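## Task

Take the loose end of the blue network patch cord and push its plug, latch clip on top, into the port beneath the red label until it clicks in. The cord must not still be moving shortly after you finish.

## Robot and tools

Robot: two six-joint UR7e-type arms, left_arm and right_arm, each ending in a two-finger parallel gripper (pads open to 50 mm) with a wrist camera. Cameras: cam_left_wrist and cam_right_wrist, both 672x504. A camera stand sits behind the arms.

Frames. Scene frame: origin at table-top height halfway between the nominal bases, +z up, +x out over the table, left_arm toward +y (names do not match image sides). Actual bases: left_arm at (+0.022, +0.350, 0) m, right_arm at (-0.036, -0.503, 0) m, both almost unrotated. Reported hand positions, orientations, velocities and targets are in each arm's own base frame. Commanded offsets are along the axes of that arm's current Hand target, i.e. the gripper's own axes: +z points out along the fingers, x is the opening/closing direction, and the camera block sticks out roughly 10 cm toward -y. end_effector_position is the point midway between the pads; fingertips extend 17.5 mm past it.

Row layout (shared by execute_actions and move): one flat list of 18 numbers covering both arms, even if one arm is idle. Order: left dx, dy, dz, rx, ry, rz, left gripper position, force_limit, speed, then the same nine for the right arm. The six pose numbers are an offset, not a pose: a displacement from that arm's Hand target as it was when the action or move began, scaled so 1.0 = 0.6 m or 180 degrees, range -1 to 1; rx, ry, rz form a single rotation vector. Six zeros re-request the current Hand target (use it to close a gap the gripper settled short of). Repeating an offset moves the arm again.

Gripper numbers are levels, not offsets, in [-1, 1]. position: +1 fully open, about -0.65 pads meet, -1 means close until blocked (the gripping command). force_limit: -1 about 20 N per pad, 0 about 102 N, +1 about 185 N. speed: -1 20 mm/s, 0 85 mm/s, +1 150 mm/s; both default to +1. To leave a gripper unchanged, resend its previous three numbers (0 is a real command). New force or speed only applies after a position change of at least 0.01.

execute_actions(actions, cameras): actions is a list of actions; each action is a table of up to 15 rows, one row per 1/30 s step, last row held if shorter; every row counts from the action's starting Hand target. An action lasts 0.5 s. An empty list returns state plus all camera images; otherwise cameras lists names, ["all"], or [].

move(target, speed, blend, stop_force, zero, blocking, cameras): straight-line paths toward target, either one 18-number row or up to 15 rows, all offsets measured from the same starting Hand targets. speed: path top speed in m/s, 0.002 to 3.6, default 0.25 (rotation up to twice that in rad/s), one value or one per target. blend: corner rounding in metres per target; 0 stops at each. stop_force: 3 to 120 N, ends an arm's path when its wrist sensor feels that much push against its motion; use it slowly when approaching contact, leave it out when backing off something. zero (only with stop_force) rezeroes the sensor first, default true. blocking=false returns early, not allowed with stop_force. Paths do not avoid obstacles or the other arm; capped at 10 s. Result adds a move: line saying done, off_target, moving, held or fault, and limits such as paced or held.

wait(seconds 0 to 10), stop() brakes a running move, zoom_image(camera, region [x0, y0, x1, y1] pixels, at most 504 by 504), zero_wrist_force(arm), read_manual(section "licences"), finished_scene(scene 1 or 2) ends the current scene irreversibly.

Result lines: end_effector_position (m), end_effector_quat_wxyz, velocities; Hand target (the last commanded pose after clipping, basis for next offsets); Tool commands; object_status 0 moving, 1 blocked while opening, 2 blocked while closing (a real grip), 3 reached the set opening or pads met (likely empty); position_measured in counts, opening about (250 - value) x 0.202 mm. Wrist force/torque in the gripper's axes, plus the peak since the last shown. Joint torques include gravity. Joint velocities may read within noise. Motor temperatures; MOTOR HOT appears at 70 °C, and at 85 °C the arm brakes for 30-60 s.

Cautions. Orientation commands are clipped to 32 degrees from the measured orientation per step. Net force near 150 N (plus or minus 25) or wrist torque at 26.3 N m causes a 10 s fault stop; arms are stiff, so aiming even slightly beyond firm contact can trigger it. Avoid arm-to-arm contact and gripping the other arm's fingers. Don't slam into fixed or heavy things, drop parts, release moving parts, or let anything leave the table. Keep paths away from an arm's own base. Stretched arms and held loads heat motors. Before finishing, confirm the plug is seated and the cord has stopped moving.

Each tool is called after ">>>" as name([rows], argument=value, ...), one row to a line, values as JSON.

## Session

>>> execute_actions(actions=[])

Scene clock: 0.00 s.
left_arm: end_effector_position=(+0.4834, -0.2980, +0.3837) position_measured=3 object_status=3 end_effector_quat_wxyz=(+0.081, -0.408, +0.905, -0.093) | right_arm: end_effector_position=(+0.4190, -0.2263, +0.3377) position_measured=3 object_status=3 end_effector_quat_wxyz=(-0.389, +0.585, +0.571, -0.425)
Joint positions: left_arm=[-0.835 -1.574 1.511 -1.735 -1.474 -3.241] | right_arm=[3.015 -2.228 -0.864 -2.845 1.422 0.002]
Joint velocities: within noise
Joint torques (N m): no reading
Motor temperatures (°C): left_arm=[38 48 51 51 52 38] | right_arm=[47 43 35 44 40 41]
Wrist force (N): no reading
Wrist torque (N m): no reading
Wrist force, peak (N): no reading
Hand target: left_arm +0.4834, -0.2980, +0.3837; +0.081, -0.408, +0.905, -0.093 | right_arm +0.4190, -0.2263, +0.3377; -0.389, +0.585, +0.571, -0.425
Tool commands: left_gripper/position=+1.0 left_gripper/force_limit=+1.0 left_gripper/speed=+1.0 right_gripper/position=+1.0 right_gripper/force_limit=+1.0 right_gripper/speed=+1.0

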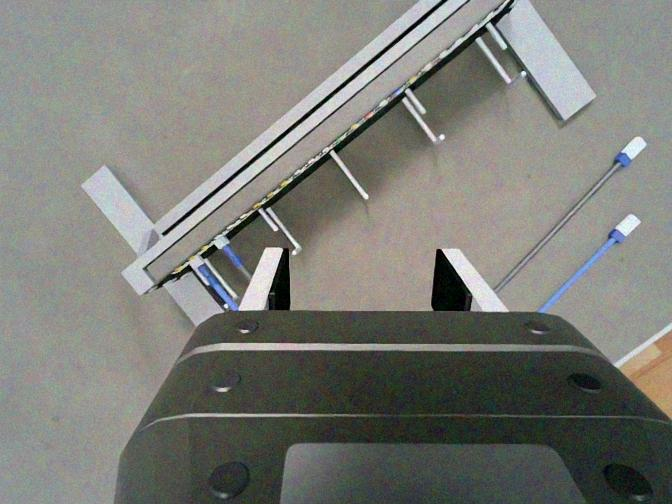

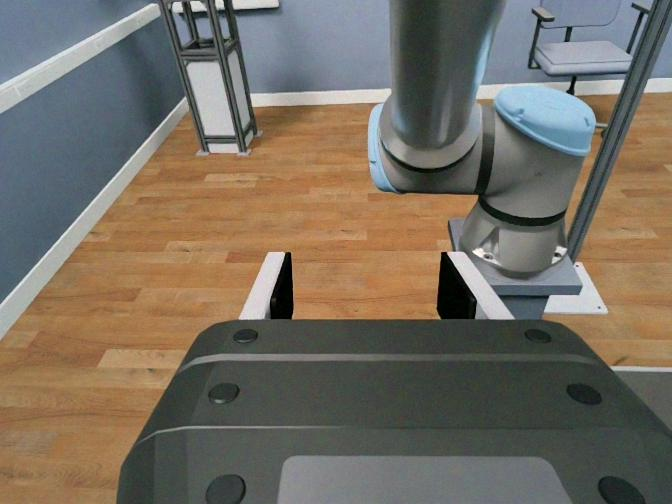

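>>> zoom_image(camera="cam_left_wrist", region=[80, 140, 380, 330])

>>> zoom_image(camera="cam_left_wrist", region=[320, 0, 672, 250])

>>> zoom_image(camera="cam_left_wrist", region=[472, 110, 672, 310])

Scaled by 1.680 from the camera's 672x504 image, which has a finer 960x720 frame.

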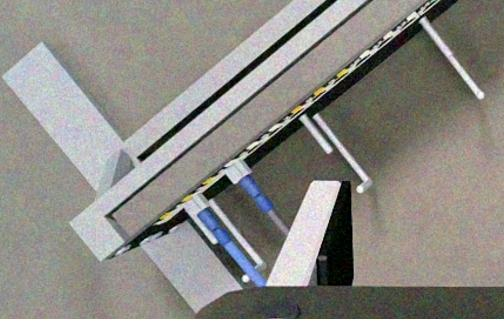

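Scaled by 1.432 from the camera's 672x504 image, which has a finer 960x720 frame.

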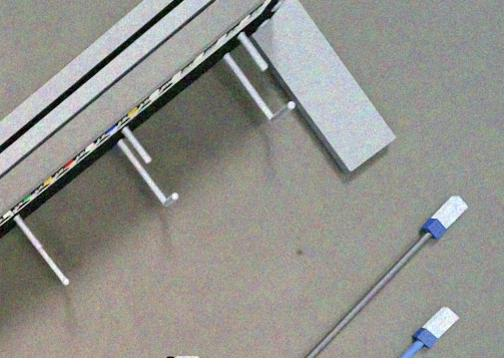

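Scaled by 2.520 from the camera's 672x504 image, which has a finer 960x720 frame.

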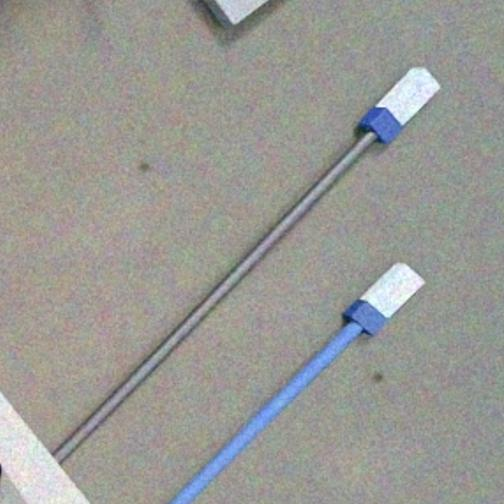

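>>> move(target=[0.285,0.228,0.206,0.318,-0.15,-0.186,1,1,1,0,0,0,0,0,0,1,1,1], cameras=["cam_left_wrist"])

Scene clock: 37.47 s.
left_arm: end_effector_position=(+0.3002, -0.3503, +0.2196) position_measured=3 object_status=3 end_effector_quat_wxyz=(-0.431, +0.561, -0.561, +0.431) | right_arm: end_effector_position=(+0.4190, -0.2263, +0.3377) position_measured=3 object_status=3 end_effector_quat_wxyz=(-0.389, +0.585, +0.571, -0.425)
Joint positions: left_arm=[-1.816 -1.723 2.347 -1.458 -0.355 -5.481] | right_arm=[3.015 -2.228 -0.864 -2.845 1.422 0.002]
Joint torques (N m): left_arm=[-11.06 -4.95 -33.44 0.96 -0.18 -1.61] | right_arm=[1.59 54.88 25.17 -1.03 -0.26 -0.01]
Wrist force (N): left_arm=[0.6 -1.6 0.7] | right_arm=[0.0 0.1 0.1]
Wrist torque (N m): left_arm=[-0.48 -0.03 0.28] | right_arm=[0.00 0.00 0.00]
Wrist force, peak (N): left_arm=[0.6 -1.6 0.7] | right_arm=[0.0 0.1 0.3]
Hand target: left_arm +0.3002, -0.3503, +0.2196; -0.431, +0.561, -0.561, +0.431 | right_arm +0.4190, -0.2263, +0.3377; -0.389, +0.585, +0.571, -0.425
Off the commanded pose: left_arm 0.000 m, 0 deg | right_arm 0.000 m, 0 deg.
move: done
camera_calibration:
cam_left_wrist: T_world_to_cam=[[-0.00857129, -0.999962, 0.00160657, -0.337192], [-0.583674, 0.00369848, -0.81198, 0.365388], [0.811943, -0.00789742, -0.583684, 0.0157198], [0, 0, 0, 1]] pos_world=[0.197614, -0.338406, 0.306405]
Images, in order (width x height): cam_left_wrist 672x504.

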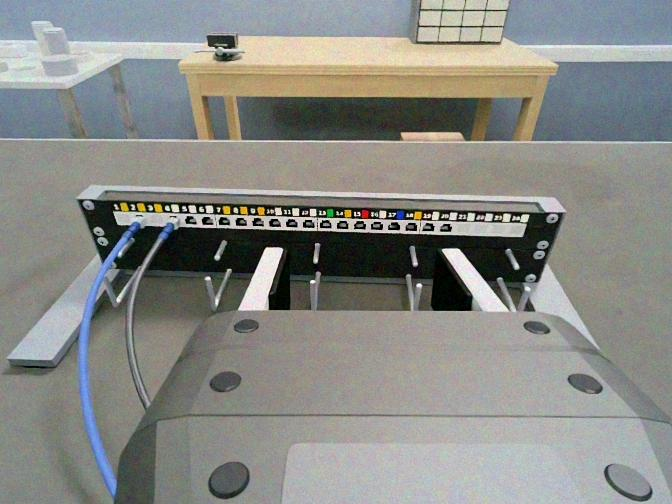

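>>> zoom_image(camera="cam_left_wrist", region=[310, 180, 470, 300])

>>> zoom_image(camera="cam_left_wrist", region=[80, 180, 240, 300])

Scaled by 3.150 from the camera's 672x504 image, which has a finer 960x720 frame.

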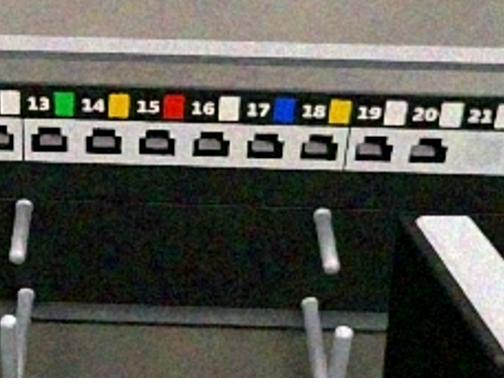

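Scaled by 3.150 from the camera's 672x504 image, which has a finer 960x720 frame.

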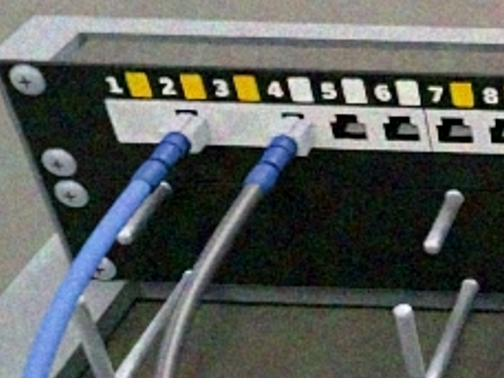

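>>> move(target=[0.283,0.151,0.015,-0.2455,0.3617,0.3315,1,1,1,0,0,0,0,0,0,1,1,1], speed=0.5, cameras=["cam_left_wrist"])

Scene clock: 87.43 s.
left_arm: end_effector_position=(+0.2855, -0.5200, +0.1297) position_measured=3 object_status=3 end_effector_quat_wxyz=(+0.007, -0.039, +0.984, -0.173) | right_arm: end_effector_position=(+0.4190, -0.2263, +0.3377) position_measured=3 object_status=3 end_effector_quat_wxyz=(-0.389, +0.585, +0.571, -0.425)
Joint positions: left_arm=[-1.261 -1.356 2.007 -2.561 -1.649 -2.923] | right_arm=[3.015 -2.228 -0.864 -2.845 1.422 0.002]
Joint torques (N m): left_arm=[10.11 -23.84 -37.53 -1.09 -2.12 1.17] | right_arm=[0.66 54.79 24.95 -1.11 -0.17 0.05]
Wrist force (N): left_arm=[0.6 0.0 0.1] | right_arm=[0.1 -0.1 0.1]
Wrist torque (N m): left_arm=[-0.02 -0.09 0.02] | right_arm=[-0.01 -0.01 0.00]
Wrist force, peak (N): left_arm=[0.6 -1.9 0.7] | right_arm=[0.0 0.1 0.3]
Hand target: left_arm +0.2855, -0.5201, +0.1297; +0.007, -0.038, +0.984, -0.173 | right_arm +0.4190, -0.2263, +0.3377; -0.389, +0.585, +0.571, -0.425
Off the commanded pose: left_arm 0.000 m, 0 deg | right_arm 0.000 m, 0 deg.
move: done
camera_calibration:
cam_left_wrist: T_world_to_cam=[[-0.997138, -0.0752405, 0.00736627, 0.255473], [-0.0751279, 0.997068, 0.0145243, 0.548618], [-0.00843749, 0.0139293, -0.999867, 0.273383], [0, 0, 0, 1]] pos_world=[0.298265, -0.531596, 0.263497]
Images, in order (width x height): cam_left_wrist 672x504.

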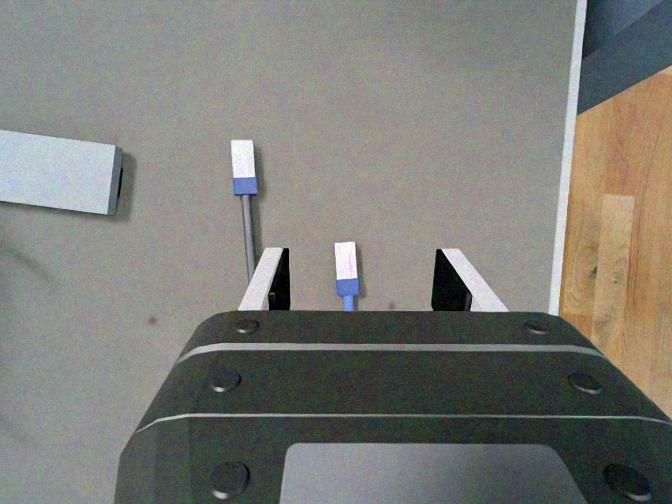

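>>> zoom_image(camera="cam_left_wrist", region=[295, 215, 395, 315])

Scaled by 5.040 from the camera's 672x504 image, which has a finer 960x720 frame.

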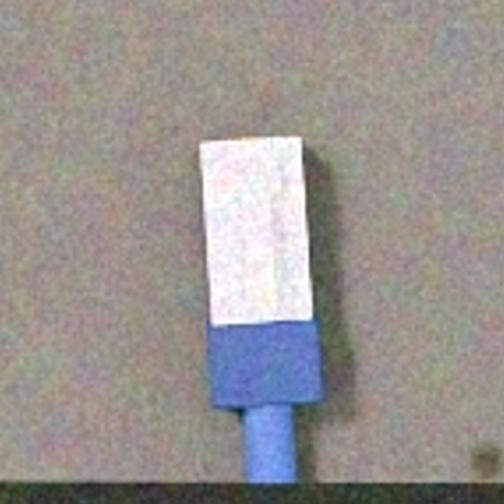

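>>> move([
  [-0.0035,0.039,0.039,0,0,0.5,1,1,1,0,0,0,0,0,0,1,1,1],
  [-0.0035,0.039,0.039,0,0,0.98,1,1,1,0,0,0,0,0,0,1,1,1],
], speed=0.6, blend=0.02)

>>> move(target=[0,0,0,0.0556,0.0061,0.0033,1,1,1,0,0,0,0,0,0,1,1,1], cameras=["cam_left_wrist"])

>>> zoom_image(camera="cam_left_wrist", region=[260, 200, 420, 320])

Scene clock: 114.67 s.
left_arm: end_effector_position=(+0.2865, -0.5059, +0.0997) position_measured=3 object_status=3 end_effector_quat_wxyz=(+0.173, +0.982, +0.069, +0.002) | right_arm: end_effector_position=(+0.4190, -0.2263, +0.3377) position_measured=3 object_status=3 end_effector_quat_wxyz=(-0.389, +0.585, +0.571, -0.425)
Joint positions: left_arm=[-1.25 -1.329 2.071 -2.651 -1.653 0.166] | right_arm=[3.015 -2.228 -0.864 -2.845 1.422 0.002]
Joint torques (N m): left_arm=[10.55 -22.11 -35.13 -0.8 -2.26 0.85] | right_arm=[0.76 54.71 25.39 -1.12 -0.27 0.04]
Wrist force (N): left_arm=[0.8 1.7 -0.3] | right_arm=[0.1 0.0 0.0]
Wrist torque (N m): left_arm=[0.33 -0.15 -0.09] | right_arm=[0.00 -0.01 0.00]
Wrist force, peak (N): left_arm=[1.0 1.6 -0.2] | right_arm=[0.2 0.1 0.2]
Hand target: left_arm +0.2865, -0.5059, +0.0997; +0.173, +0.982, +0.069, +0.002 | right_arm +0.4190, -0.2263, +0.3377; -0.389, +0.585, +0.571, -0.425
Off the commanded pose: left_arm 0.000 m, 0 deg | right_arm 0.000 m, 0 deg.
move: done

Scene clock: 115.67 s.
left_arm: end_effector_position=(+0.2865, -0.5059, +0.0997) position_measured=3 object_status=3 end_effector_quat_wxyz=(+0.086, +0.994, +0.066, +0.006) | right_arm: end_effector_position=(+0.4190, -0.2263, +0.3377) position_measured=3 object_status=3 end_effector_quat_wxyz=(-0.389, +0.585, +0.571, -0.425)
Joint positions: left_arm=[-1.274 -1.306 1.948 -2.383 -1.599 0.162] | right_arm=[3.015 -2.228 -0.864 -2.845 1.422 0.002]
Joint torques (N m): left_arm=[-11.34 -25.28 -36.03 -0.45 2.24 -1.34] | right_arm=[1.57 55.07 26.39 -1.09 -0.11 0.01]
Wrist force (N): left_arm=[0.8 1.2 -0.3] | right_arm=[0.0 0.2 0.2]
Wrist torque (N m): left_arm=[0.23 -0.15 0.05] | right_arm=[0.03 0.00 0.00]
Wrist force, peak (N): left_arm=[1.0 1.5 -0.1] | right_arm=[0.0 0.2 0.2]
Hand target: left_arm +0.2865, -0.5059, +0.0997; +0.086, +0.994, +0.066, +0.006 | right_arm +0.4190, -0.2263, +0.3377; -0.389, +0.585, +0.571, -0.425
Off the commanded pose: left_arm 0.000 m, 0 deg | right_arm 0.000 m, 0 deg.
move: done
camera_calibration:
cam_left_wrist: T_world_to_cam=[[0.991068, 0.133094, 0.00836107, -0.206584], [0.110269, -0.853138, 0.509898, -0.503503], [0.0749973, -0.504422, -0.860194, -0.0568305], [0, 0, 0, 1]] pos_world=[0.264522, -0.430729, 0.209577]
Images, in order (width x height): cam_left_wrist 672x504.

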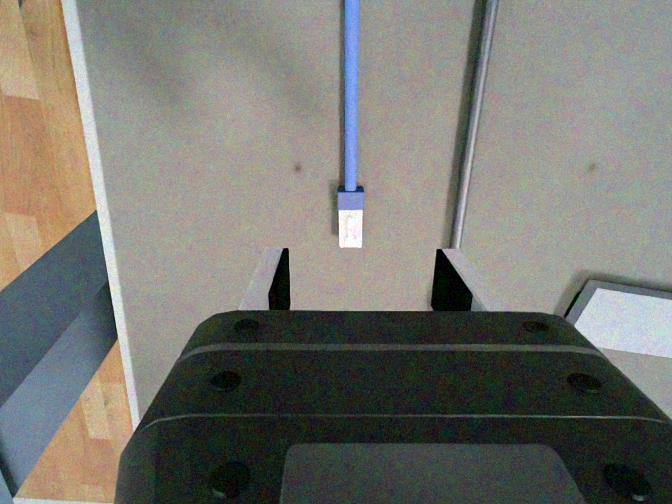

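Scaled by 3.150 from the camera's 672x504 image, which has a finer 960x720 frame.

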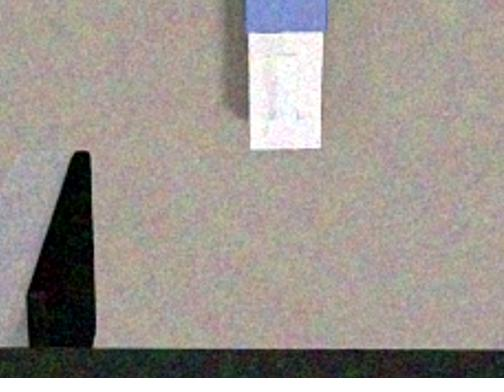

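>>> zoom_image(camera="cam_left_wrist", region=[325, 180, 375, 255])

Scaled by 6.720 from the camera's 672x504 image, which has a finer 960x720 frame.

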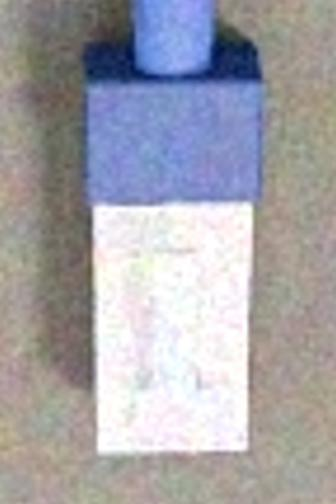

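>>> move(target=[-0.0019,-0.0163,0.1157,0,0,0,1,1,1,0,0,0,0,0,0,1,1,1], speed=0.15)

>>> move(target=[0,-0.0049,0.028,0,0,0,1,1,1,0,0,0,0,0,0,1,1,1], speed=0.008, stop_force=5, cameras=["cam_left_wrist"])

Scene clock: 131.23 s.
left_arm: end_effector_position=(+0.2857, -0.5083, +0.0297) position_measured=3 object_status=3 end_effector_quat_wxyz=(+0.086, +0.994, +0.066, +0.006) | right_arm: end_effector_position=(+0.4190, -0.2263, +0.3377) position_measured=3 object_status=3 end_effector_quat_wxyz=(-0.389, +0.585, +0.571, -0.425)
Joint positions: left_arm=[-1.277 -1.183 2.007 -2.565 -1.598 0.159] | right_arm=[3.015 -2.228 -0.864 -2.845 1.422 0.002]
Joint torques (N m): left_arm=[-9.66 -27.14 -6.76 -5.85 2.24 -1.44] | right_arm=[0.15 55.25 26.08 -1 -0.22 0]
Wrist force (N): left_arm=[0.7 1.0 0.0] | right_arm=[0.1 -0.2 0.0]
Wrist torque (N m): left_arm=[0.19 -0.14 0.04] | right_arm=[-0.03 -0.02 -0.01]
Wrist force, peak (N): left_arm=[0.7 1.6 -2.1] | right_arm=[0.2 -0.1 0.3]
Hand target: left_arm +0.2857, -0.5083, +0.0296; +0.086, +0.994, +0.066, +0.006 | right_arm +0.4190, -0.2263, +0.3377; -0.389, +0.585, +0.571, -0.425
Off the commanded pose: left_arm 0.000 m, 0 deg | right_arm 0.000 m, 0 deg.
move: done

Scene clock: 133.77 s.
left_arm: end_effector_position=(+0.2857, -0.5083, +0.0204) position_measured=3 object_status=3 end_effector_quat_wxyz=(+0.086, +0.994, +0.066, +0.006) | right_arm: end_effector_position=(+0.4190, -0.2263, +0.3377) position_measured=3 object_status=3 end_effector_quat_wxyz=(-0.389, +0.585, +0.571, -0.425)
Joint positions: left_arm=[-1.277 -1.165 2.013 -2.59 -1.598 0.159] | right_arm=[3.015 -2.228 -0.864 -2.845 1.422 0.002]
Joint torques (N m): left_arm=[-9.74 -46.96 -30.68 -0.43 2.43 -1.07] | right_arm=[2.13 55.52 25.55 -0.96 -0.12 0.02]
Wrist force (N): left_arm=[0.5 3.8 -3.7] | right_arm=[-0.2 -0.1 0.1]
Wrist torque (N m): left_arm=[0.33 -0.19 -0.01] | right_arm=[-0.02 0.03 0.00]
Wrist force, peak (N): left_arm=[0.1 -1.1 -17.5] | right_arm=[0.4 0.0 0.1]
Hand target: left_arm +0.2857, -0.5083, +0.0204; +0.086, +0.994, +0.066, +0.006 (not the last commanded pose) | right_arm +0.4190, -0.2263, +0.3377; -0.389, +0.585, +0.571, -0.425
Off the commanded pose: left_arm 0.008 m, 0 deg | right_arm 0.000 m, 0 deg.
move: contact (left_arm)
camera_calibration:
cam_left_wrist: T_world_to_cam=[[0.991069, 0.133087, 0.00837919, -0.204814], [0.110265, -0.853209, 0.509781, -0.465042], [0.0749946, -0.504304, -0.860264, -0.126134], [0, 0, 0, 1]] pos_world=[0.263722, -0.43313, 0.130277]
Images, in order (width x height): cam_left_wrist 672x504.

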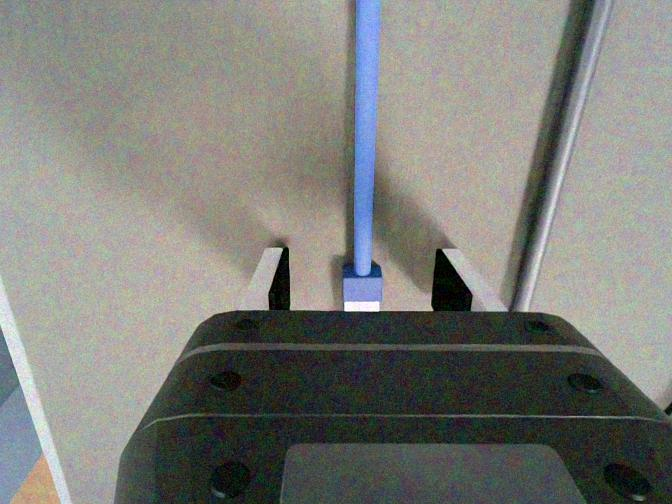

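>>> move(target=[0,0.0006,-0.0033,0,0,0,1,1,1,0,0,0,0,0,0,1,1,1], speed=0.02)

>>> move(target=[0,0,0,0,0,0,-1,-0.4,-0.8,0,0,0,0,0,0,1,1,1], cameras=["cam_left_wrist"])

>>> zoom_image(camera="cam_left_wrist", region=[300, 220, 420, 320])

Scene clock: 139.30 s.
left_arm: end_effector_position=(+0.2857, -0.5083, +0.0224) position_measured=3 object_status=3 end_effector_quat_wxyz=(+0.086, +0.994, +0.066, +0.006) | right_arm: end_effector_position=(+0.4190, -0.2263, +0.3377) position_measured=3 object_status=3 end_effector_quat_wxyz=(-0.389, +0.585, +0.571, -0.425)
Joint positions: left_arm=[-1.277 -1.169 2.012 -2.584 -1.598 0.159] | right_arm=[3.015 -2.228 -0.864 -2.845 1.422 0.002]
Joint torques (N m): left_arm=[-10.22 -48.01 -33.39 -0.43 2.46 -1.51] | right_arm=[0.46 54.4 25.93 -1.19 -0.15 0.18]
Wrist force (N): left_arm=[0.6 0.8 0.0] | right_arm=[-0.1 0.0 0.1]
Wrist torque (N m): left_arm=[0.16 -0.12 0.04] | right_arm=[-0.01 0.02 0.00]
Wrist force, peak (N): left_arm=[1.2 3.9 -4.6] | right_arm=[0.2 0.1 0.2]
Hand target: left_arm +0.2857, -0.5083, +0.0224; +0.086, +0.994, +0.066, +0.006 | right_arm +0.4190, -0.2263, +0.3377; -0.389, +0.585, +0.571, -0.425
Off the commanded pose: left_arm 0.000 m, 0 deg | right_arm 0.000 m, 0 deg.
move: done

Scene clock: 140.73 s.
left_arm: end_effector_position=(+0.2857, -0.5083, +0.0224) position_measured=197 object_status=2 end_effector_quat_wxyz=(+0.086, +0.994, +0.066, +0.006) | right_arm: end_effector_position=(+0.4190, -0.2263, +0.3377) position_measured=3 object_status=3 end_effector_quat_wxyz=(-0.389, +0.585, +0.571, -0.425)
Joint positions: left_arm=[-1.277 -1.169 2.012 -2.584 -1.598 0.159] | right_arm=[3.015 -2.228 -0.864 -2.845 1.422 0.002]
Joint torques (N m): left_arm=[-10.7 -49.11 -32.84 -0.75 2.41 -1.73] | right_arm=[1.24 56.39 25.49 -1.07 -0.18 0.01]
Wrist force (N): left_arm=[0.8 0.7 -0.2] | right_arm=[0.2 0.1 0.0]
Wrist torque (N m): left_arm=[0.14 -0.13 0.04] | right_arm=[0.01 -0.03 0.00]
Wrist force, peak (N): left_arm=[0.9 1.2 -0.1] | right_arm=[0.2 0.0 0.2]
Hand target: left_arm +0.2857, -0.5083, +0.0224; +0.086, +0.994, +0.066, +0.006 | right_arm +0.4190, -0.2263, +0.3377; -0.389, +0.585, +0.571, -0.425
Off the commanded pose: left_arm 0.000 m, 0 deg | right_arm 0.000 m, 0 deg.
move: done
camera_calibration:
cam_left_wrist: T_world_to_cam=[[0.991069, 0.133087, 0.00837919, -0.204831], [0.110265, -0.853209, 0.509781, -0.466062], [0.0749946, -0.504304, -0.860264, -0.124414], [0, 0, 0, 1]] pos_world=[0.263722, -0.43313, 0.132277]
Images, in order (width x height): cam_left_wrist 672x504.

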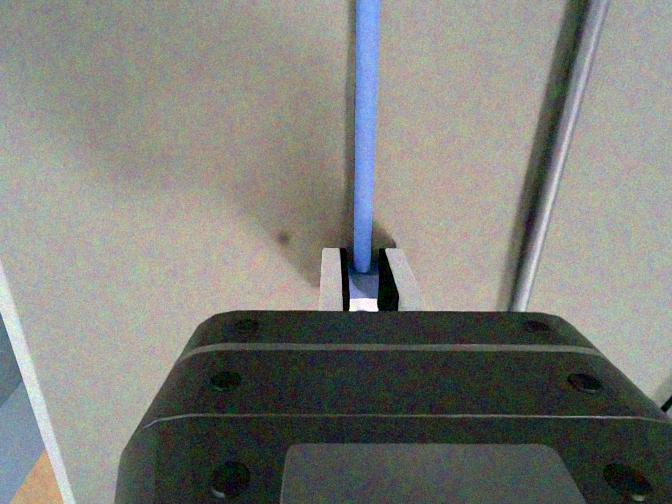

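Scaled by 4.200 from the camera's 672x504 image, which has a finer 960x720 frame.

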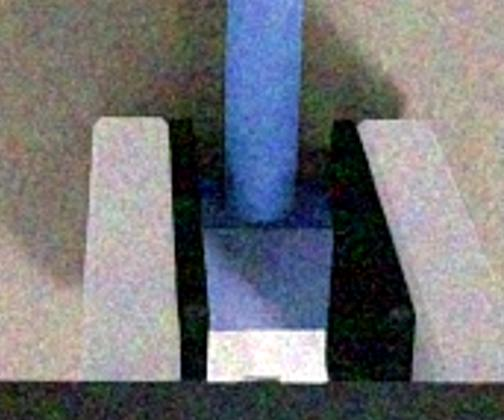

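>>> move(target=[0,0,0,0,0,0,0,-0.4,-0.8,0,0,0,0,0,0,1,1,1])

>>> move(target=[0,0.002,0.0052,-0.0556,0,0,0,-0.4,-0.8,0,0,0,0,0,0,1,1,1], speed=0.05)

>>> move(target=[0,0,0,0,0,0,-1,-0.3,-0.8,0,0,0,0,0,0,1,1,1], cameras=["cam_left_wrist"])

>>> zoom_image(camera="cam_left_wrist", region=[300, 220, 420, 320])

Scene clock: 166.47 s.
left_arm: end_effector_position=(+0.2857, -0.5083, +0.0224) position_measured=152 object_status=3 end_effector_quat_wxyz=(+0.086, +0.994, +0.066, +0.006) | right_arm: end_effector_position=(+0.4190, -0.2263, +0.3377) position_measured=3 object_status=3 end_effector_quat_wxyz=(-0.389, +0.585, +0.571, -0.425)
Joint positions: left_arm=[-1.277 -1.169 2.012 -2.584 -1.598 0.159] | right_arm=[3.015 -2.228 -0.864 -2.845 1.422 0.002]
Joint torques (N m): left_arm=[-10.27 -46.15 -33.33 -1.16 1.85 -1.44] | right_arm=[1.22 55.56 24.9 -1.11 -0.14 -0.04]
Wrist force (N): left_arm=[0.8 0.9 -0.3] | right_arm=[0.1 0.1 0.0]
Wrist torque (N m): left_arm=[0.17 -0.14 0.04] | right_arm=[0.02 -0.02 0.00]
Wrist force, peak (N): left_arm=[1.2 1.0 -0.2] | right_arm=[0.1 0.0 0.3]
Hand target: left_arm +0.2857, -0.5083, +0.0224; +0.086, +0.994, +0.066, +0.006 | right_arm +0.4190, -0.2263, +0.3377; -0.389, +0.585, +0.571, -0.425
Off the commanded pose: left_arm 0.000 m, 0 deg | right_arm 0.000 m, 0 deg.
move: done

Scene clock: 168.67 s.
left_arm: end_effector_position=(+0.2860, -0.5102, +0.0197) position_measured=152 object_status=3 end_effector_quat_wxyz=(+0.173, +0.983, +0.065, +0.012) | right_arm: end_effector_position=(+0.4190, -0.2263, +0.3377) position_measured=3 object_status=3 end_effector_quat_wxyz=(-0.389, +0.585, +0.571, -0.425)
Joint positions: left_arm=[-1.263 -1.162 2.128 -2.88 -1.63 0.165] | right_arm=[3.015 -2.228 -0.864 -2.845 1.422 0.002]
Joint torques (N m): left_arm=[4.46 28.37 17.72 3.74 -1.3 1.48] | right_arm=[1.51 54.82 25.46 -1.02 -0.16 0.06]
Wrist force (N): left_arm=[-0.5 7.2 -108.3] | right_arm=[0.0 -0.1 0.0]
Wrist torque (N m): left_arm=[1.59 -0.51 -0.12] | right_arm=[-0.02 0.00 0.00]
Wrist force, peak (N): left_arm=[-0.5 7.2 -108.3] | right_arm=[0.0 0.1 0.3]
Hand target: left_arm +0.2859, -0.5100, +0.0195; +0.172, +0.983, +0.065, +0.011 | right_arm +0.4190, -0.2263, +0.3377; -0.389, +0.585, +0.571, -0.425
Off the commanded pose: left_arm 0.000 m, 0 deg | right_arm 0.000 m, 0 deg.
move: done

Scene clock: 169.17 s.
left_arm: end_effector_position=(+0.2860, -0.5103, +0.0198) position_measured=195 object_status=2 end_effector_quat_wxyz=(+0.173, +0.983, +0.065, +0.012) | right_arm: end_effector_position=(+0.4190, -0.2263, +0.3377) position_measured=3 object_status=3 end_effector_quat_wxyz=(-0.389, +0.585, +0.571, -0.425)
Joint positions: left_arm=[-1.263 -1.162 2.128 -2.881 -1.63 0.165] | right_arm=[3.015 -2.228 -0.864 -2.845 1.422 0.002]
Joint torques (N m): left_arm=[4.38 7.12 21.97 5.99 3.28 1.27] | right_arm=[0.63 55.74 26.52 -1.04 -0.26 0.02]
Wrist force (N): left_arm=[-1.3 30.5 -68.4] | right_arm=[0.0 0.0 0.0]
Wrist torque (N m): left_arm=[1.14 -0.34 -0.15] | right_arm=[0.01 0.00 -0.01]
Wrist force, peak (N): left_arm=[-0.3 9.8 -105.3] | right_arm=[0.0 0.1 0.3]
Hand target: left_arm +0.2859, -0.5100, +0.0195; +0.172, +0.983, +0.065, +0.011 | right_arm +0.4190, -0.2263, +0.3377; -0.389, +0.585, +0.571, -0.425
Off the commanded pose: left_arm 0.000 m, 0 deg | right_arm 0.000 m, 0 deg.
move: done
camera_calibration:
cam_left_wrist: T_world_to_cam=[[0.990884, 0.134464, 0.00826314, -0.204144], [0.096533, -0.751473, 0.652663, -0.413438], [0.0939693, -0.645916, -0.757603, -0.207458], [0, 0, 0, 1]] pos_world=[0.261688, -0.417238, 0.114352]
Images, in order (width x height): cam_left_wrist 672x504.

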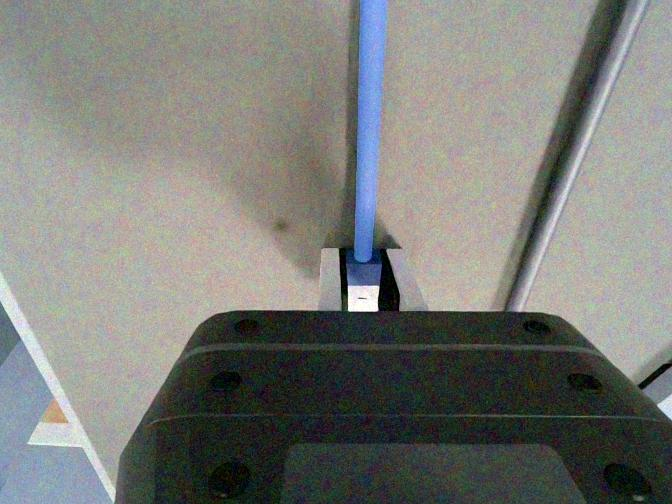

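Scaled by 4.200 from the camera's 672x504 image, which has a finer 960x720 frame.

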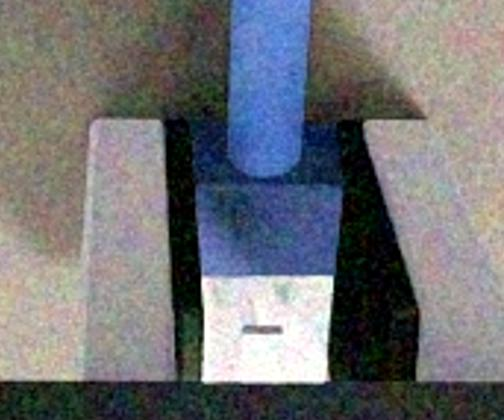

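>>> move(target=[0,0,-0.005,0,0,0,-1,-0.3,-0.8,0,0,0,0,0,0,1,1,1], speed=0.05)

>>> move(target=[0,0,-0.15,0,0,0,-1,-0.3,-0.8,0,0,0,0,0,0,1,1,1], speed=0.12, cameras=["cam_left_wrist"])

>>> zoom_image(camera="cam_left_wrist", region=[300, 220, 420, 320])

Scene clock: 179.50 s.
left_arm: end_effector_position=(+0.2858, -0.5089, +0.0222) position_measured=195 object_status=2 end_effector_quat_wxyz=(+0.172, +0.983, +0.065, +0.011) | right_arm: end_effector_position=(+0.4190, -0.2263, +0.3377) position_measured=3 object_status=3 end_effector_quat_wxyz=(-0.389, +0.585, +0.571, -0.425)
Joint positions: left_arm=[-1.263 -1.169 2.129 -2.873 -1.63 0.166] | right_arm=[3.015 -2.228 -0.864 -2.845 1.422 0.002]
Joint torques (N m): left_arm=[9.86 -47.56 -10.33 -0.57 -1.11 1.34] | right_arm=[1.49 54.77 25.97 -1.18 -0.17 0.07]
Wrist force (N): left_arm=[1.1 1.6 0.2] | right_arm=[0.0 -0.1 0.0]
Wrist torque (N m): left_arm=[0.31 -0.20 -0.10] | right_arm=[-0.02 0.01 -0.01]
Wrist force, peak (N): left_arm=[-1.6 30.4 -68.7] | right_arm=[0.0 0.1 0.4]
Hand target: left_arm +0.2858, -0.5090, +0.0223; +0.172, +0.983, +0.065, +0.011 | right_arm +0.4190, -0.2263, +0.3377; -0.389, +0.585, +0.571, -0.425
Off the commanded pose: left_arm 0.000 m, 0 deg | right_arm 0.000 m, 0 deg.
move: done

Scene clock: 180.77 s.
left_arm: end_effector_position=(+0.2817, -0.4787, +0.1069) position_measured=195 object_status=2 end_effector_quat_wxyz=(+0.172, +0.983, +0.065, +0.011) | right_arm: end_effector_position=(+0.4190, -0.2263, +0.3377) position_measured=3 object_status=3 end_effector_quat_wxyz=(-0.389, +0.585, +0.571, -0.425)
Joint positions: left_arm=[-1.251 -1.399 2.138 -2.651 -1.634 0.177] | right_arm=[3.015 -2.228 -0.864 -2.845 1.422 0.002]
Joint torques (N m): left_arm=[9.89 -40.77 -35.15 -1.09 -2.13 1.41] | right_arm=[1.1 55.11 26.53 -1.07 -0.2 0]
Wrist force (N): left_arm=[1.4 1.8 -0.3] | right_arm=[0.0 0.0 0.1]
Wrist torque (N m): left_arm=[0.33 -0.25 -0.08] | right_arm=[0.00 -0.01 0.00]
Wrist force, peak (N): left_arm=[1.4 1.7 1.3] | right_arm=[0.0 -0.1 0.2]
Hand target: left_arm +0.2817, -0.4787, +0.1070; +0.172, +0.983, +0.065, +0.011 | right_arm +0.4190, -0.2263, +0.3377; -0.389, +0.585, +0.571, -0.425
Off the commanded pose: left_arm 0.000 m, 0 deg | right_arm 0.000 m, 0 deg.
move: done
camera_calibration:
cam_left_wrist: T_world_to_cam=[[0.990884, 0.134478, 0.00804387, -0.204792], [0.0968267, -0.752426, 0.651521, -0.446548], [0.0936677, -0.644803, -0.758588, -0.11987], [0, 0, 0, 1]] pos_world=[0.257391, -0.385747, 0.201652]
Images, in order (width x height): cam_left_wrist 672x504.

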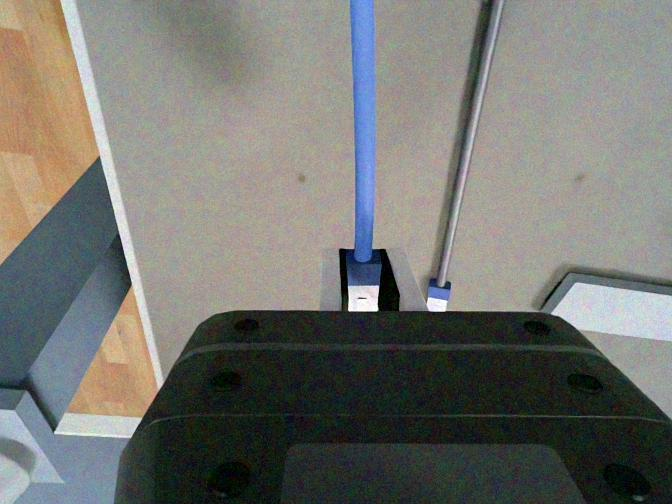

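Scaled by 4.200 from the camera's 672x504 image, which has a finer 960x720 frame.

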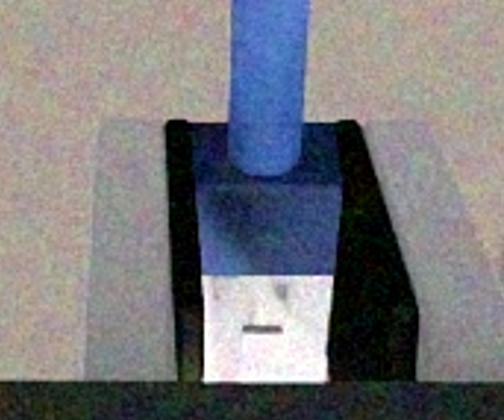

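>>> move(target=[0,0,0.152,0,0,0,-1,-0.3,-0.8,0,0,0,0,0,0,1,1,1], speed=0.07, stop_force=8)

>>> move(target=[0,0,0,0,0,0,0,-0.3,-0.8,0,0,0,0,0,0,1,1,1])

Scene clock: 193.50 s.
left_arm: end_effector_position=(+0.2859, -0.5094, +0.0213) position_measured=195 object_status=2 end_effector_quat_wxyz=(+0.172, +0.983, +0.065, +0.011) | right_arm: end_effector_position=(+0.4190, -0.2263, +0.3377) position_measured=3 object_status=3 end_effector_quat_wxyz=(-0.389, +0.585, +0.571, -0.425)
Joint positions: left_arm=[-1.263 -1.167 2.129 -2.875 -1.63 0.166] | right_arm=[3.015 -2.228 -0.864 -2.845 1.422 0.002]
Joint torques (N m): left_arm=[-11.09 -28.45 -28.78 -4.52 2.11 -1.45] | right_arm=[0.88 55.3 27.5 -1.17 -0.16 0.03]
Wrist force (N): left_arm=[1.0 2.0 -9.5] | right_arm=[0.1 -0.1 0.0]
Wrist torque (N m): left_arm=[0.42 -0.27 0.01] | right_arm=[-0.02 -0.01 0.00]
Wrist force, peak (N): left_arm=[0.9 2.1 -9.7] | right_arm=[0.4 0.0 -0.1]
Hand target: left_arm +0.2859, -0.5094, +0.0213; +0.172, +0.983, +0.065, +0.011 | right_arm +0.4190, -0.2263, +0.3377; -0.389, +0.585, +0.571, -0.425
Off the commanded pose: left_arm 0.000 m, 0 deg | right_arm 0.000 m, 0 deg.
move: contact (left_arm)

Scene clock: 194.00 s.
left_arm: end_effector_position=(+0.2859, -0.5094, +0.0213) position_measured=152 object_status=3 end_effector_quat_wxyz=(+0.172, +0.983, +0.065, +0.011) | right_arm: end_effector_position=(+0.4190, -0.2263, +0.3377) position_measured=3 object_status=3 end_effector_quat_wxyz=(-0.389, +0.585, +0.571, -0.425)
Joint positions: left_arm=[-1.263 -1.167 2.129 -2.875 -1.63 0.166] | right_arm=[3.015 -2.228 -0.864 -2.845 1.422 0.002]
Joint torques (N m): left_arm=[-11.5 -34.66 -26.65 -3.35 1.81 -1.35] | right_arm=[1.1 55.2 27.49 -1.13 -0.16 0.01]
Wrist force (N): left_arm=[1.9 5.1 -7.7] | right_arm=[0.1 0.1 0.1]
Wrist torque (N m): left_arm=[0.48 -0.22 0.01] | right_arm=[0.02 -0.01 0.00]
Wrist force, peak (N): left_arm=[1.9 5.1 -7.7] | right_arm=[0.2 0.0 0.3]
Hand target: left_arm +0.2859, -0.5094, +0.0213; +0.172, +0.983, +0.065, +0.011 | right_arm +0.4190, -0.2263, +0.3377; -0.389, +0.585, +0.571, -0.425
Off the commanded pose: left_arm 0.000 m, 0 deg | right_arm 0.000 m, 0 deg.
move: done

>>> move(target=[0,0,-0.0012,0.111,0,0,0,-0.3,-0.8,0,0,0,0,0,0,1,1,1], speed=0.15)

>>> move(target=[0,0.001,0.0033,0,0,0,0,-0.3,-0.8,0,0,0,0,0,0,1,1,1], speed=0.006, stop_force=4, cameras=["cam_left_wrist"])

Scene clock: 200.63 s.
left_arm: end_effector_position=(+0.2858, -0.5092, +0.0220) position_measured=152 object_status=3 end_effector_quat_wxyz=(-0.001, +0.998, +0.066, +0.000) | right_arm: end_effector_position=(+0.4190, -0.2263, +0.3377) position_measured=3 object_status=3 end_effector_quat_wxyz=(-0.389, +0.585, +0.571, -0.425)
Joint positions: left_arm=[-1.29 -1.131 1.876 -2.315 -1.57 0.149] | right_arm=[3.015 -2.228 -0.864 -2.845 1.422 0.002]
Joint torques (N m): left_arm=[-12.09 -33.02 -31.62 -0.38 2.26 -1.46] | right_arm=[1.37 55.53 27.49 -1.17 -0.17 0.09]
Wrist force (N): left_arm=[0.7 0.7 -0.3] | right_arm=[-0.1 0.2 0.1]
Wrist torque (N m): left_arm=[0.14 -0.13 0.08] | right_arm=[0.01 0.01 0.00]
Wrist force, peak (N): left_arm=[2.7 7.1 -8.7] | right_arm=[0.1 0.1 0.3]
Hand target: left_arm +0.2858, -0.5092, +0.0220; -0.001, +0.998, +0.066, +0.000 | right_arm +0.4190, -0.2263, +0.3377; -0.389, +0.585, +0.571, -0.425
Off the commanded pose: left_arm 0.000 m, 0 deg | right_arm 0.000 m, 0 deg.
move: done

Scene clock: 201.83 s.
left_arm: end_effector_position=(+0.2859, -0.5098, +0.0200) position_measured=152 object_status=3 end_effector_quat_wxyz=(-0.001, +0.998, +0.066, +0.000) | right_arm: end_effector_position=(+0.4190, -0.2263, +0.3377) position_measured=3 object_status=3 end_effector_quat_wxyz=(-0.389, +0.585, +0.571, -0.425)
Joint positions: left_arm=[-1.29 -1.127 1.876 -2.319 -1.57 0.149] | right_arm=[3.015 -2.228 -0.864 -2.845 1.422 0.002]
Joint torques (N m): left_arm=[-11.41 -32.3 -33.09 -5.3 2.31 -1.6] | right_arm=[0.36 56.39 26.34 -1.06 -0.16 0.02]
Wrist force (N): left_arm=[0.6 0.7 -0.3] | right_arm=[-0.2 0.0 -0.1]
Wrist torque (N m): left_arm=[0.15 -0.10 0.07] | right_arm=[0.00 0.03 0.00]
Wrist force, peak (N): left_arm=[1.1 1.0 0.2] | right_arm=[0.1 0.1 0.3]
Hand target: left_arm +0.2859, -0.5098, +0.0200; -0.001, +0.998, +0.066, +0.000 | right_arm +0.4190, -0.2263, +0.3377; -0.389, +0.585, +0.571, -0.425
Off the commanded pose: left_arm 0.000 m, 0 deg | right_arm 0.000 m, 0 deg.
move: done
camera_calibration:
cam_left_wrist: T_world_to_cam=[[0.991257, 0.131667, 0.00851654, -0.205571], [0.120199, -0.927769, 0.353266, -0.503804], [0.0544149, -0.349154, -0.935484, -0.0407205], [0, 0, 0, 1]] pos_world=[0.266546, -0.454564, 0.141634]
Images, in order (width x height): cam_left_wrist 672x504.

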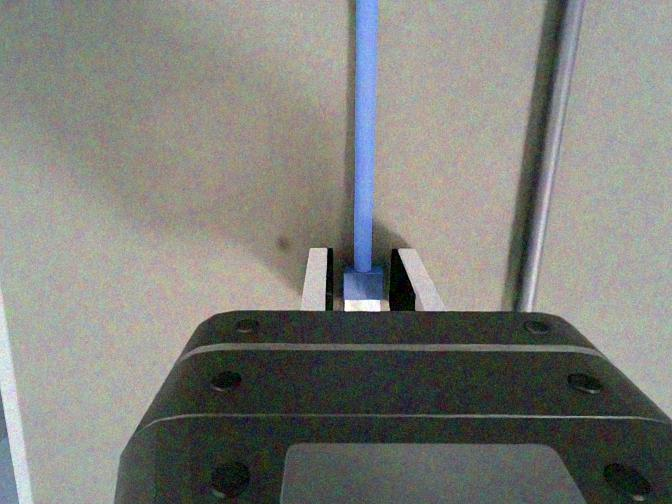

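>>> move(target=[0,0,0,0,0,0,-1,-0.3,-0.8,0,0,0,0,0,0,1,1,1])

>>> move([
  [0,0,-0.12,0,0,0,-1,-0.3,-0.8,0,0,0,0,0,0,1,1,1],
  [0.3713,-0.1967,-0.15,0,0,-0.438,-1,-0.3,-0.8,0,0,0,0,0,0,1,1,1],
], blend=0.03, speed=0.25, cameras=["cam_left_wrist"])

>>> zoom_image(camera="cam_left_wrist", region=[250, 210, 450, 320])

Scene clock: 213.00 s.
left_arm: end_effector_position=(+0.2859, -0.5098, +0.0200) position_measured=195 object_status=2 end_effector_quat_wxyz=(-0.001, +0.998, +0.066, +0.000) | right_arm: end_effector_position=(+0.4190, -0.2263, +0.3377) position_measured=3 object_status=3 end_effector_quat_wxyz=(-0.389, +0.585, +0.571, -0.425)
Joint positions: left_arm=[-1.29 -1.127 1.876 -2.319 -1.57 0.149] | right_arm=[3.015 -2.228 -0.864 -2.845 1.422 0.002]
Joint torques (N m): left_arm=[-10.87 -33.09 -33.58 -5.37 2.18 -1.31] | right_arm=[0.75 55.29 27.15 -1.1 -0.17 0.24]
Wrist force (N): left_arm=[0.5 0.6 0.1] | right_arm=[0.0 0.0 0.1]
Wrist torque (N m): left_arm=[0.13 -0.09 0.08] | right_arm=[0.00 0.00 0.00]
Wrist force, peak (N): left_arm=[1.1 1.1 -0.3] | right_arm=[0.2 0.2 -0.1]
Hand target: left_arm +0.2859, -0.5098, +0.0200; -0.001, +0.998, +0.066, +0.000 | right_arm +0.4190, -0.2263, +0.3377; -0.389, +0.585, +0.571, -0.425
Off the commanded pose: left_arm 0.000 m, 0 deg | right_arm 0.000 m, 0 deg.
move: done

Scene clock: 216.60 s.
left_arm: end_effector_position=(+0.4911, -0.3636, +0.1102) position_measured=195 object_status=2 end_effector_quat_wxyz=(-0.001, +0.729, +0.685, +0.000) | right_arm: end_effector_position=(+0.4190, -0.2263, +0.3377) position_measured=3 object_status=3 end_effector_quat_wxyz=(-0.389, +0.585, +0.571, -0.425)
Joint positions: left_arm=[-0.858 -1.201 1.705 -2.074 -1.57 -0.795] | right_arm=[3.015 -2.228 -0.864 -2.845 1.422 0.002]
Joint torques (N m): left_arm=[9.77 -33.4 -36.37 -0.29 2.41 -1.34] | right_arm=[0.94 55.51 27.42 -1.13 -0.21 0.21]
Wrist force (N): left_arm=[0.7 0.6 0.1] | right_arm=[0.0 0.0 0.1]
Wrist torque (N m): left_arm=[0.12 -0.14 0.09] | right_arm=[-0.01 0.00 -0.01]
Wrist force, peak (N): left_arm=[0.9 0.3 2.4] | right_arm=[0.1 0.2 0.4]
Hand target: left_arm +0.4912, -0.3636, +0.1102; -0.001, +0.729, +0.685, +0.000 | right_arm +0.4190, -0.2263, +0.3377; -0.389, +0.585, +0.571, -0.425
Off the commanded pose: left_arm 0.000 m, 0 deg | right_arm 0.000 m, 0 deg.
move: done
camera_calibration:
cam_left_wrist: T_world_to_cam=[[0.0628831, 0.997974, 0.00972442, 0.341705], [0.933027, -0.0622439, 0.35438, -0.509373], [0.354268, -0.0132114, -0.935051, 0.0583346], [0, 0, 0, 1]] pos_world=[0.433106, -0.371947, 0.231735]
Images, in order (width x height): cam_left_wrist 672x504.

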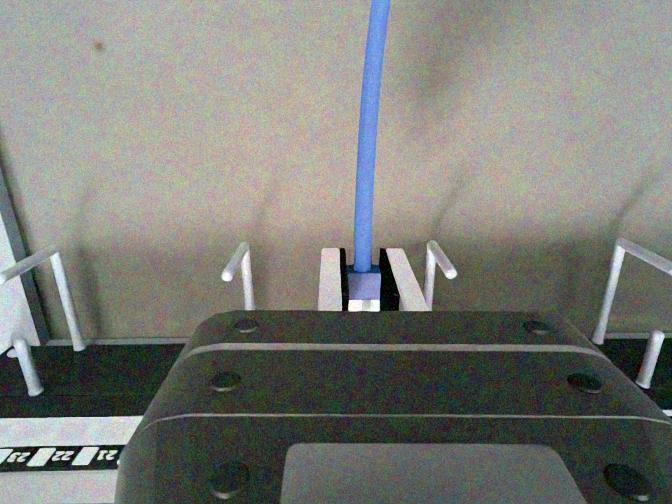

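Scaled by 2.520 from the camera's 672x504 image, which has a finer 960x720 frame.

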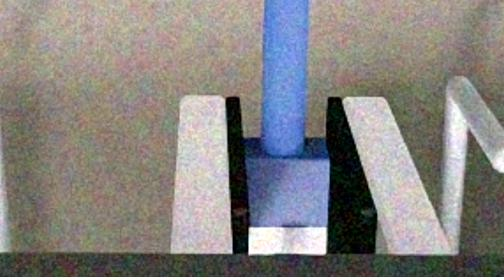

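>>> move(target=[0,0,0,0,0,0,-1,-0.3,-0.8,0.907,0.355,-0.135,0.07,0.682,0.129,1,1,1], speed=0.35, cameras=["cam_right_wrist"])

Scene clock: 237.30 s.
left_arm: end_effector_position=(+0.4912, -0.3636, +0.1102) position_measured=195 object_status=2 end_effector_quat_wxyz=(-0.001, +0.729, +0.685, +0.000) | right_arm: end_effector_position=(+0.4788, -0.0005, +0.2531) position_measured=3 object_status=3 end_effector_quat_wxyz=(-0.591, +0.735, +0.275, -0.186)
Joint positions: left_arm=[-0.857 -1.201 1.705 -2.074 -1.57 -0.795] | right_arm=[3.039 -2.172 -1.241 -2.537 2.349 0.185]
Joint torques (N m): left_arm=[9.98 -31.47 -36.47 -0.15 2.39 -1.34] | right_arm=[-14 43.95 36.43 -2.67 -0.59 -2.75]
Wrist force (N): left_arm=[0.7 0.5 0.0] | right_arm=[0.5 0.1 0.1]
Wrist torque (N m): left_arm=[0.10 -0.12 0.08] | right_arm=[-0.04 -0.07 0.07]
Wrist force, peak (N): left_arm=[0.7 1.1 0.3] | right_arm=[0.6 7.7 3.8]
Hand target: left_arm +0.4912, -0.3636, +0.1102; -0.001, +0.729, +0.685, +0.000 | right_arm +0.4788, -0.0005, +0.2531; -0.591, +0.735, +0.275, -0.186 (not the last commanded pose)
Off the commanded pose: left_arm 0.000 m, 0 deg | right_arm 0.342 m, 73 deg.
move: held (right_arm; a check stopped the path); limits=held
pose unreachable (right arm): on one or more control steps of this call, first in action 0 (counted from 0), this arm could not follow its commanded pose, so it was not sent that pose on those steps. It may still have moved: this result reports where it is.
cause: moving toward the commanded pose would bring two parts of the arm too close to each other (its gripper and another part of the arm, with joints 4 (wrist 1) to 6 (wrist 3) between them, 8 mm apart when it was first held).
camera_calibration:
cam_right_wrist: T_world_to_cam=[[0.775459, 0.629607, 0.0475246, -0.377297], [0.382513, -0.408571, -0.828706, 0.0474001], [-0.502342, 0.660806, -0.557663, 0.506991], [0, 0, 0, 1]] pos_world=[0.52913, -0.0781072, 0.339941]
Images, in order (width x height): cam_right_wrist 672x504.

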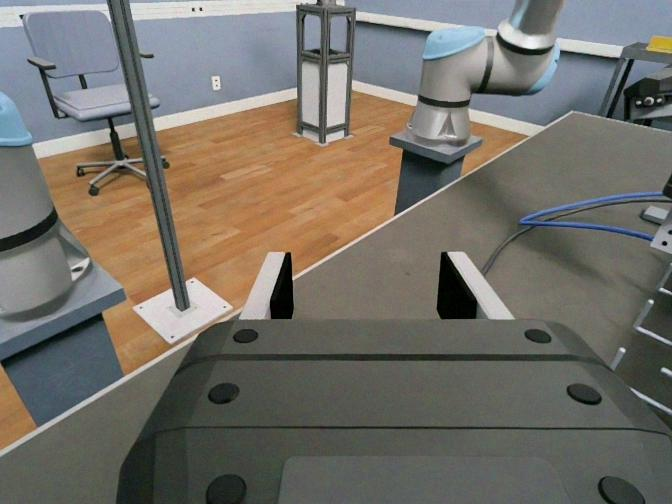

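>>> move(target=[0,0,0,0,0,0,-1,-0.3,-0.8,-0.121,-0.147,-0.038,-0.387,-0.202,-0.229,1,1,1], speed=0.4)

Scene clock: 255.53 s.
left_arm: end_effector_position=(+0.4912, -0.3636, +0.1102) position_measured=195 object_status=2 end_effector_quat_wxyz=(-0.001, +0.729, +0.685, +0.000) | right_arm: end_effector_position=(+0.4195, -0.0500, +0.3404) position_measured=3 object_status=3 end_effector_quat_wxyz=(+0.000, +0.708, +0.707, -0.001)
Joint positions: left_arm=[-0.857 -1.201 1.705 -2.074 -1.57 -0.795] | right_arm=[3.344 -1.358 -1.729 -1.628 1.57 0.204]
Joint torques (N m): left_arm=[9.58 -33.15 -36.43 -0.48 2.4 -1.36] | right_arm=[15.09 24.94 17.12 5.08 -1.41 -2.67]
Wrist force (N): left_arm=[0.8 1.0 0.1] | right_arm=[-0.8 0.9 -0.3]
Wrist torque (N m): left_arm=[0.17 -0.14 0.08] | right_arm=[-0.26 0.02 -0.10]
Wrist force, peak (N): left_arm=[1.0 0.9 -0.1] | right_arm=[-1.3 0.7 0.2]
Hand target: left_arm +0.4912, -0.3636, +0.1102; -0.001, +0.729, +0.685, +0.000 | right_arm +0.4195, -0.0500, +0.3404; +0.000, +0.708, +0.707, -0.001
Off the commanded pose: left_arm 0.000 m, 0 deg | right_arm 0.000 m, 0 deg.
move: done

>>> move([
  [0,0,0,0,0,0,-1,-0.3,-0.8,0.083,0.05,0.017,0,0,0.689,1,1,1],
  [0,0,0,0,0,0,-1,-0.3,-0.8,0.6,0.234,0.34,0.267,0.501,0.531,1,1,1],
], blend=0.02, speed=0.35, cameras=["cam_right_wrist"])

Scene clock: 268.40 s.
left_arm: end_effector_position=(+0.4912, -0.3636, +0.1102) position_measured=195 object_status=2 end_effector_quat_wxyz=(-0.001, +0.729, +0.685, +0.000) | right_arm: end_effector_position=(+0.5570, +0.3069, +0.1361) position_measured=3 object_status=3 end_effector_quat_wxyz=(-0.647, +0.706, -0.213, +0.195)
Joint positions: left_arm=[-0.857 -1.201 1.705 -2.074 -1.57 -0.795] | right_arm=[3.679 -2.417 -2.102 1.282 2.017 3.101]
Joint torques (N m): left_arm=[8.54 -32.87 -37.76 -0.32 2.34 -1.33] | right_arm=[1.05 45.5 11.1 2.92 0.01 0.12]
Wrist force (N): left_arm=[0.8 0.7 -0.1] | right_arm=[0.7 -0.4 0.3]
Wrist torque (N m): left_arm=[0.13 -0.13 0.07] | right_arm=[-0.08 -0.11 0.10]
Wrist force, peak (N): left_arm=[1.2 0.9 0.1] | right_arm=[0.7 2.9 2.9]
Hand target: left_arm +0.4912, -0.3636, +0.1102; -0.001, +0.729, +0.685, +0.000 | right_arm +0.5570, +0.3069, +0.1361; -0.647, +0.706, -0.213, +0.195 (not the last commanded pose)
Tool commands: left_gripper/position=-1.0 left_gripper/force_limit=-0.3 left_gripper/speed=-0.8 right_gripper/position=+1.0 right_gripper/force_limit=+1.0 right_gripper/speed=+1.0
Off the commanded pose: left_arm 0.000 m, 0 deg | right_arm 0.004 m, 2 deg.
FORCE FAULT: contact force on the right arm reached its limit, and that arm stopped. The contact can be on any part of that arm, not only on its tool. That arm's remaining commands of this call were not run. That arm is still stopped at the end of this call. That arm stays stopped for about 10 more seconds. Until then a move that you send moves the other arm only, and its call returns only when the move has ended. Once the stop has ended, the next robot result says so. If the stop ends while you think or write, that arm runs what you send next, counted from a new Hand target: where the arm stands when the stop ends. While its stop runs, that arm takes no new command, but its gripper still runs the gripper command that each later call begins with. Until it ends, the stop uses up actions while you think or wait. An arm that is not stopped still takes commands.
move: fault (right_arm)
camera_calibration:
cam_right_wrist: T_world_to_cam=[[0.837711, -0.5461, -0.00373616, -0.292767], [-0.236869, -0.357173, -0.903505, 0.385502], [0.49207, 0.757761, -0.428562, -0.323347], [0, 0, 0, 1]] pos_world=[0.495677, 0.222831, 0.208635]
Images, in order (width x height): cam_right_wrist 672x504.

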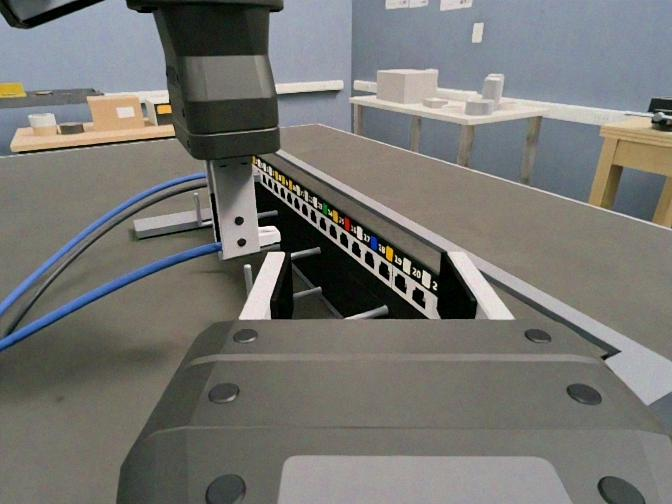

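>>> wait(seconds=8)

>>> wait(seconds=1)

Scene clock: 282.27 s.
left_arm: end_effector_position=(+0.4912, -0.3636, +0.1102) position_measured=195 object_status=2 end_effector_quat_wxyz=(-0.001, +0.729, +0.685, +0.000) | right_arm: end_effector_position=(+0.5570, +0.3069, +0.1361) position_measured=3 object_status=3 end_effector_quat_wxyz=(-0.647, +0.706, -0.213, +0.195)
Joint positions: left_arm=[-0.857 -1.201 1.705 -2.074 -1.57 -0.795] | right_arm=[3.679 -2.417 -2.102 1.282 2.017 3.101]
Joint torques (N m): left_arm=[8.39 -33.11 -36.9 -0.21 2.1 -1.34] | right_arm=[1.26 45.62 9.78 3.08 -0.04 0.28]
Wrist force (N): left_arm=[0.5 0.6 0.2] | right_arm=[0.6 -0.3 0.1]
Wrist torque (N m): left_arm=[0.11 -0.09 0.08] | right_arm=[-0.05 -0.09 0.11]
Wrist force, peak (N): left_arm=[0.9 1.0 0.2] | right_arm=[0.8 -0.5 0.3]
Hand target: left_arm +0.4912, -0.3636, +0.1102; -0.001, +0.729, +0.685, +0.000 | right_arm +0.5570, +0.3069, +0.1361; -0.647, +0.706, -0.213, +0.195 (not the last commanded pose)
Tool commands: left_gripper/position=-1.0 left_gripper/force_limit=-0.3 left_gripper/speed=-0.8 right_gripper/position=+1.0 right_gripper/force_limit=+1.0 right_gripper/speed=+1.0
Off the commanded pose: left_arm 0.000 m, 0 deg | right_arm 0.004 m, 2 deg.
FORCE FAULT, CONTINUED: the right arm's stop, for the force fault that an earlier result reported, is over. The rest of the stop counts as 20 of the actions that you can send in this scene. That arm's target is now where it stood when the stop ended, not its last command. That arm accepts commands again.
wait: 8.00 s; at rest from the start

Scene clock: 283.27 s.
left_arm: end_effector_position=(+0.4912, -0.3636, +0.1102) position_measured=195 object_status=2 end_effector_quat_wxyz=(-0.001, +0.729, +0.685, +0.000) | right_arm: end_effector_position=(+0.5570, +0.3069, +0.1361) position_measured=3 object_status=3 end_effector_quat_wxyz=(-0.647, +0.706, -0.213, +0.195)
Joint positions: left_arm=[-0.857 -1.201 1.705 -2.074 -1.57 -0.795] | right_arm=[3.679 -2.417 -2.102 1.282 2.017 3.101]
Joint torques (N m): left_arm=[8.53 -33.56 -37.93 -0.18 2.15 -1.09] | right_arm=[0.8 45.68 9.35 2.36 0.05 -0.11]
Wrist force (N): left_arm=[0.6 0.9 -0.2] | right_arm=[0.5 -0.4 0.1]
Wrist torque (N m): left_arm=[0.15 -0.12 0.08] | right_arm=[-0.06 -0.08 0.10]
Wrist force, peak (N): left_arm=[0.8 1.0 -0.3] | right_arm=[0.8 -0.5 0.3]
Hand target: left_arm +0.4912, -0.3636, +0.1102; -0.001, +0.729, +0.685, +0.000 | right_arm +0.5570, +0.3069, +0.1361; -0.647, +0.706, -0.213, +0.195 (not the last commanded pose)
Tool commands: left_gripper/position=-1.0 left_gripper/force_limit=-0.3 left_gripper/speed=-0.8 right_gripper/position=+1.0 right_gripper/force_limit=+1.0 right_gripper/speed=+1.0
Off the commanded pose: left_arm 0.000 m, 0 deg | right_arm 0.004 m, 2 deg.
wait: 1.00 s; at rest by 0.17 s


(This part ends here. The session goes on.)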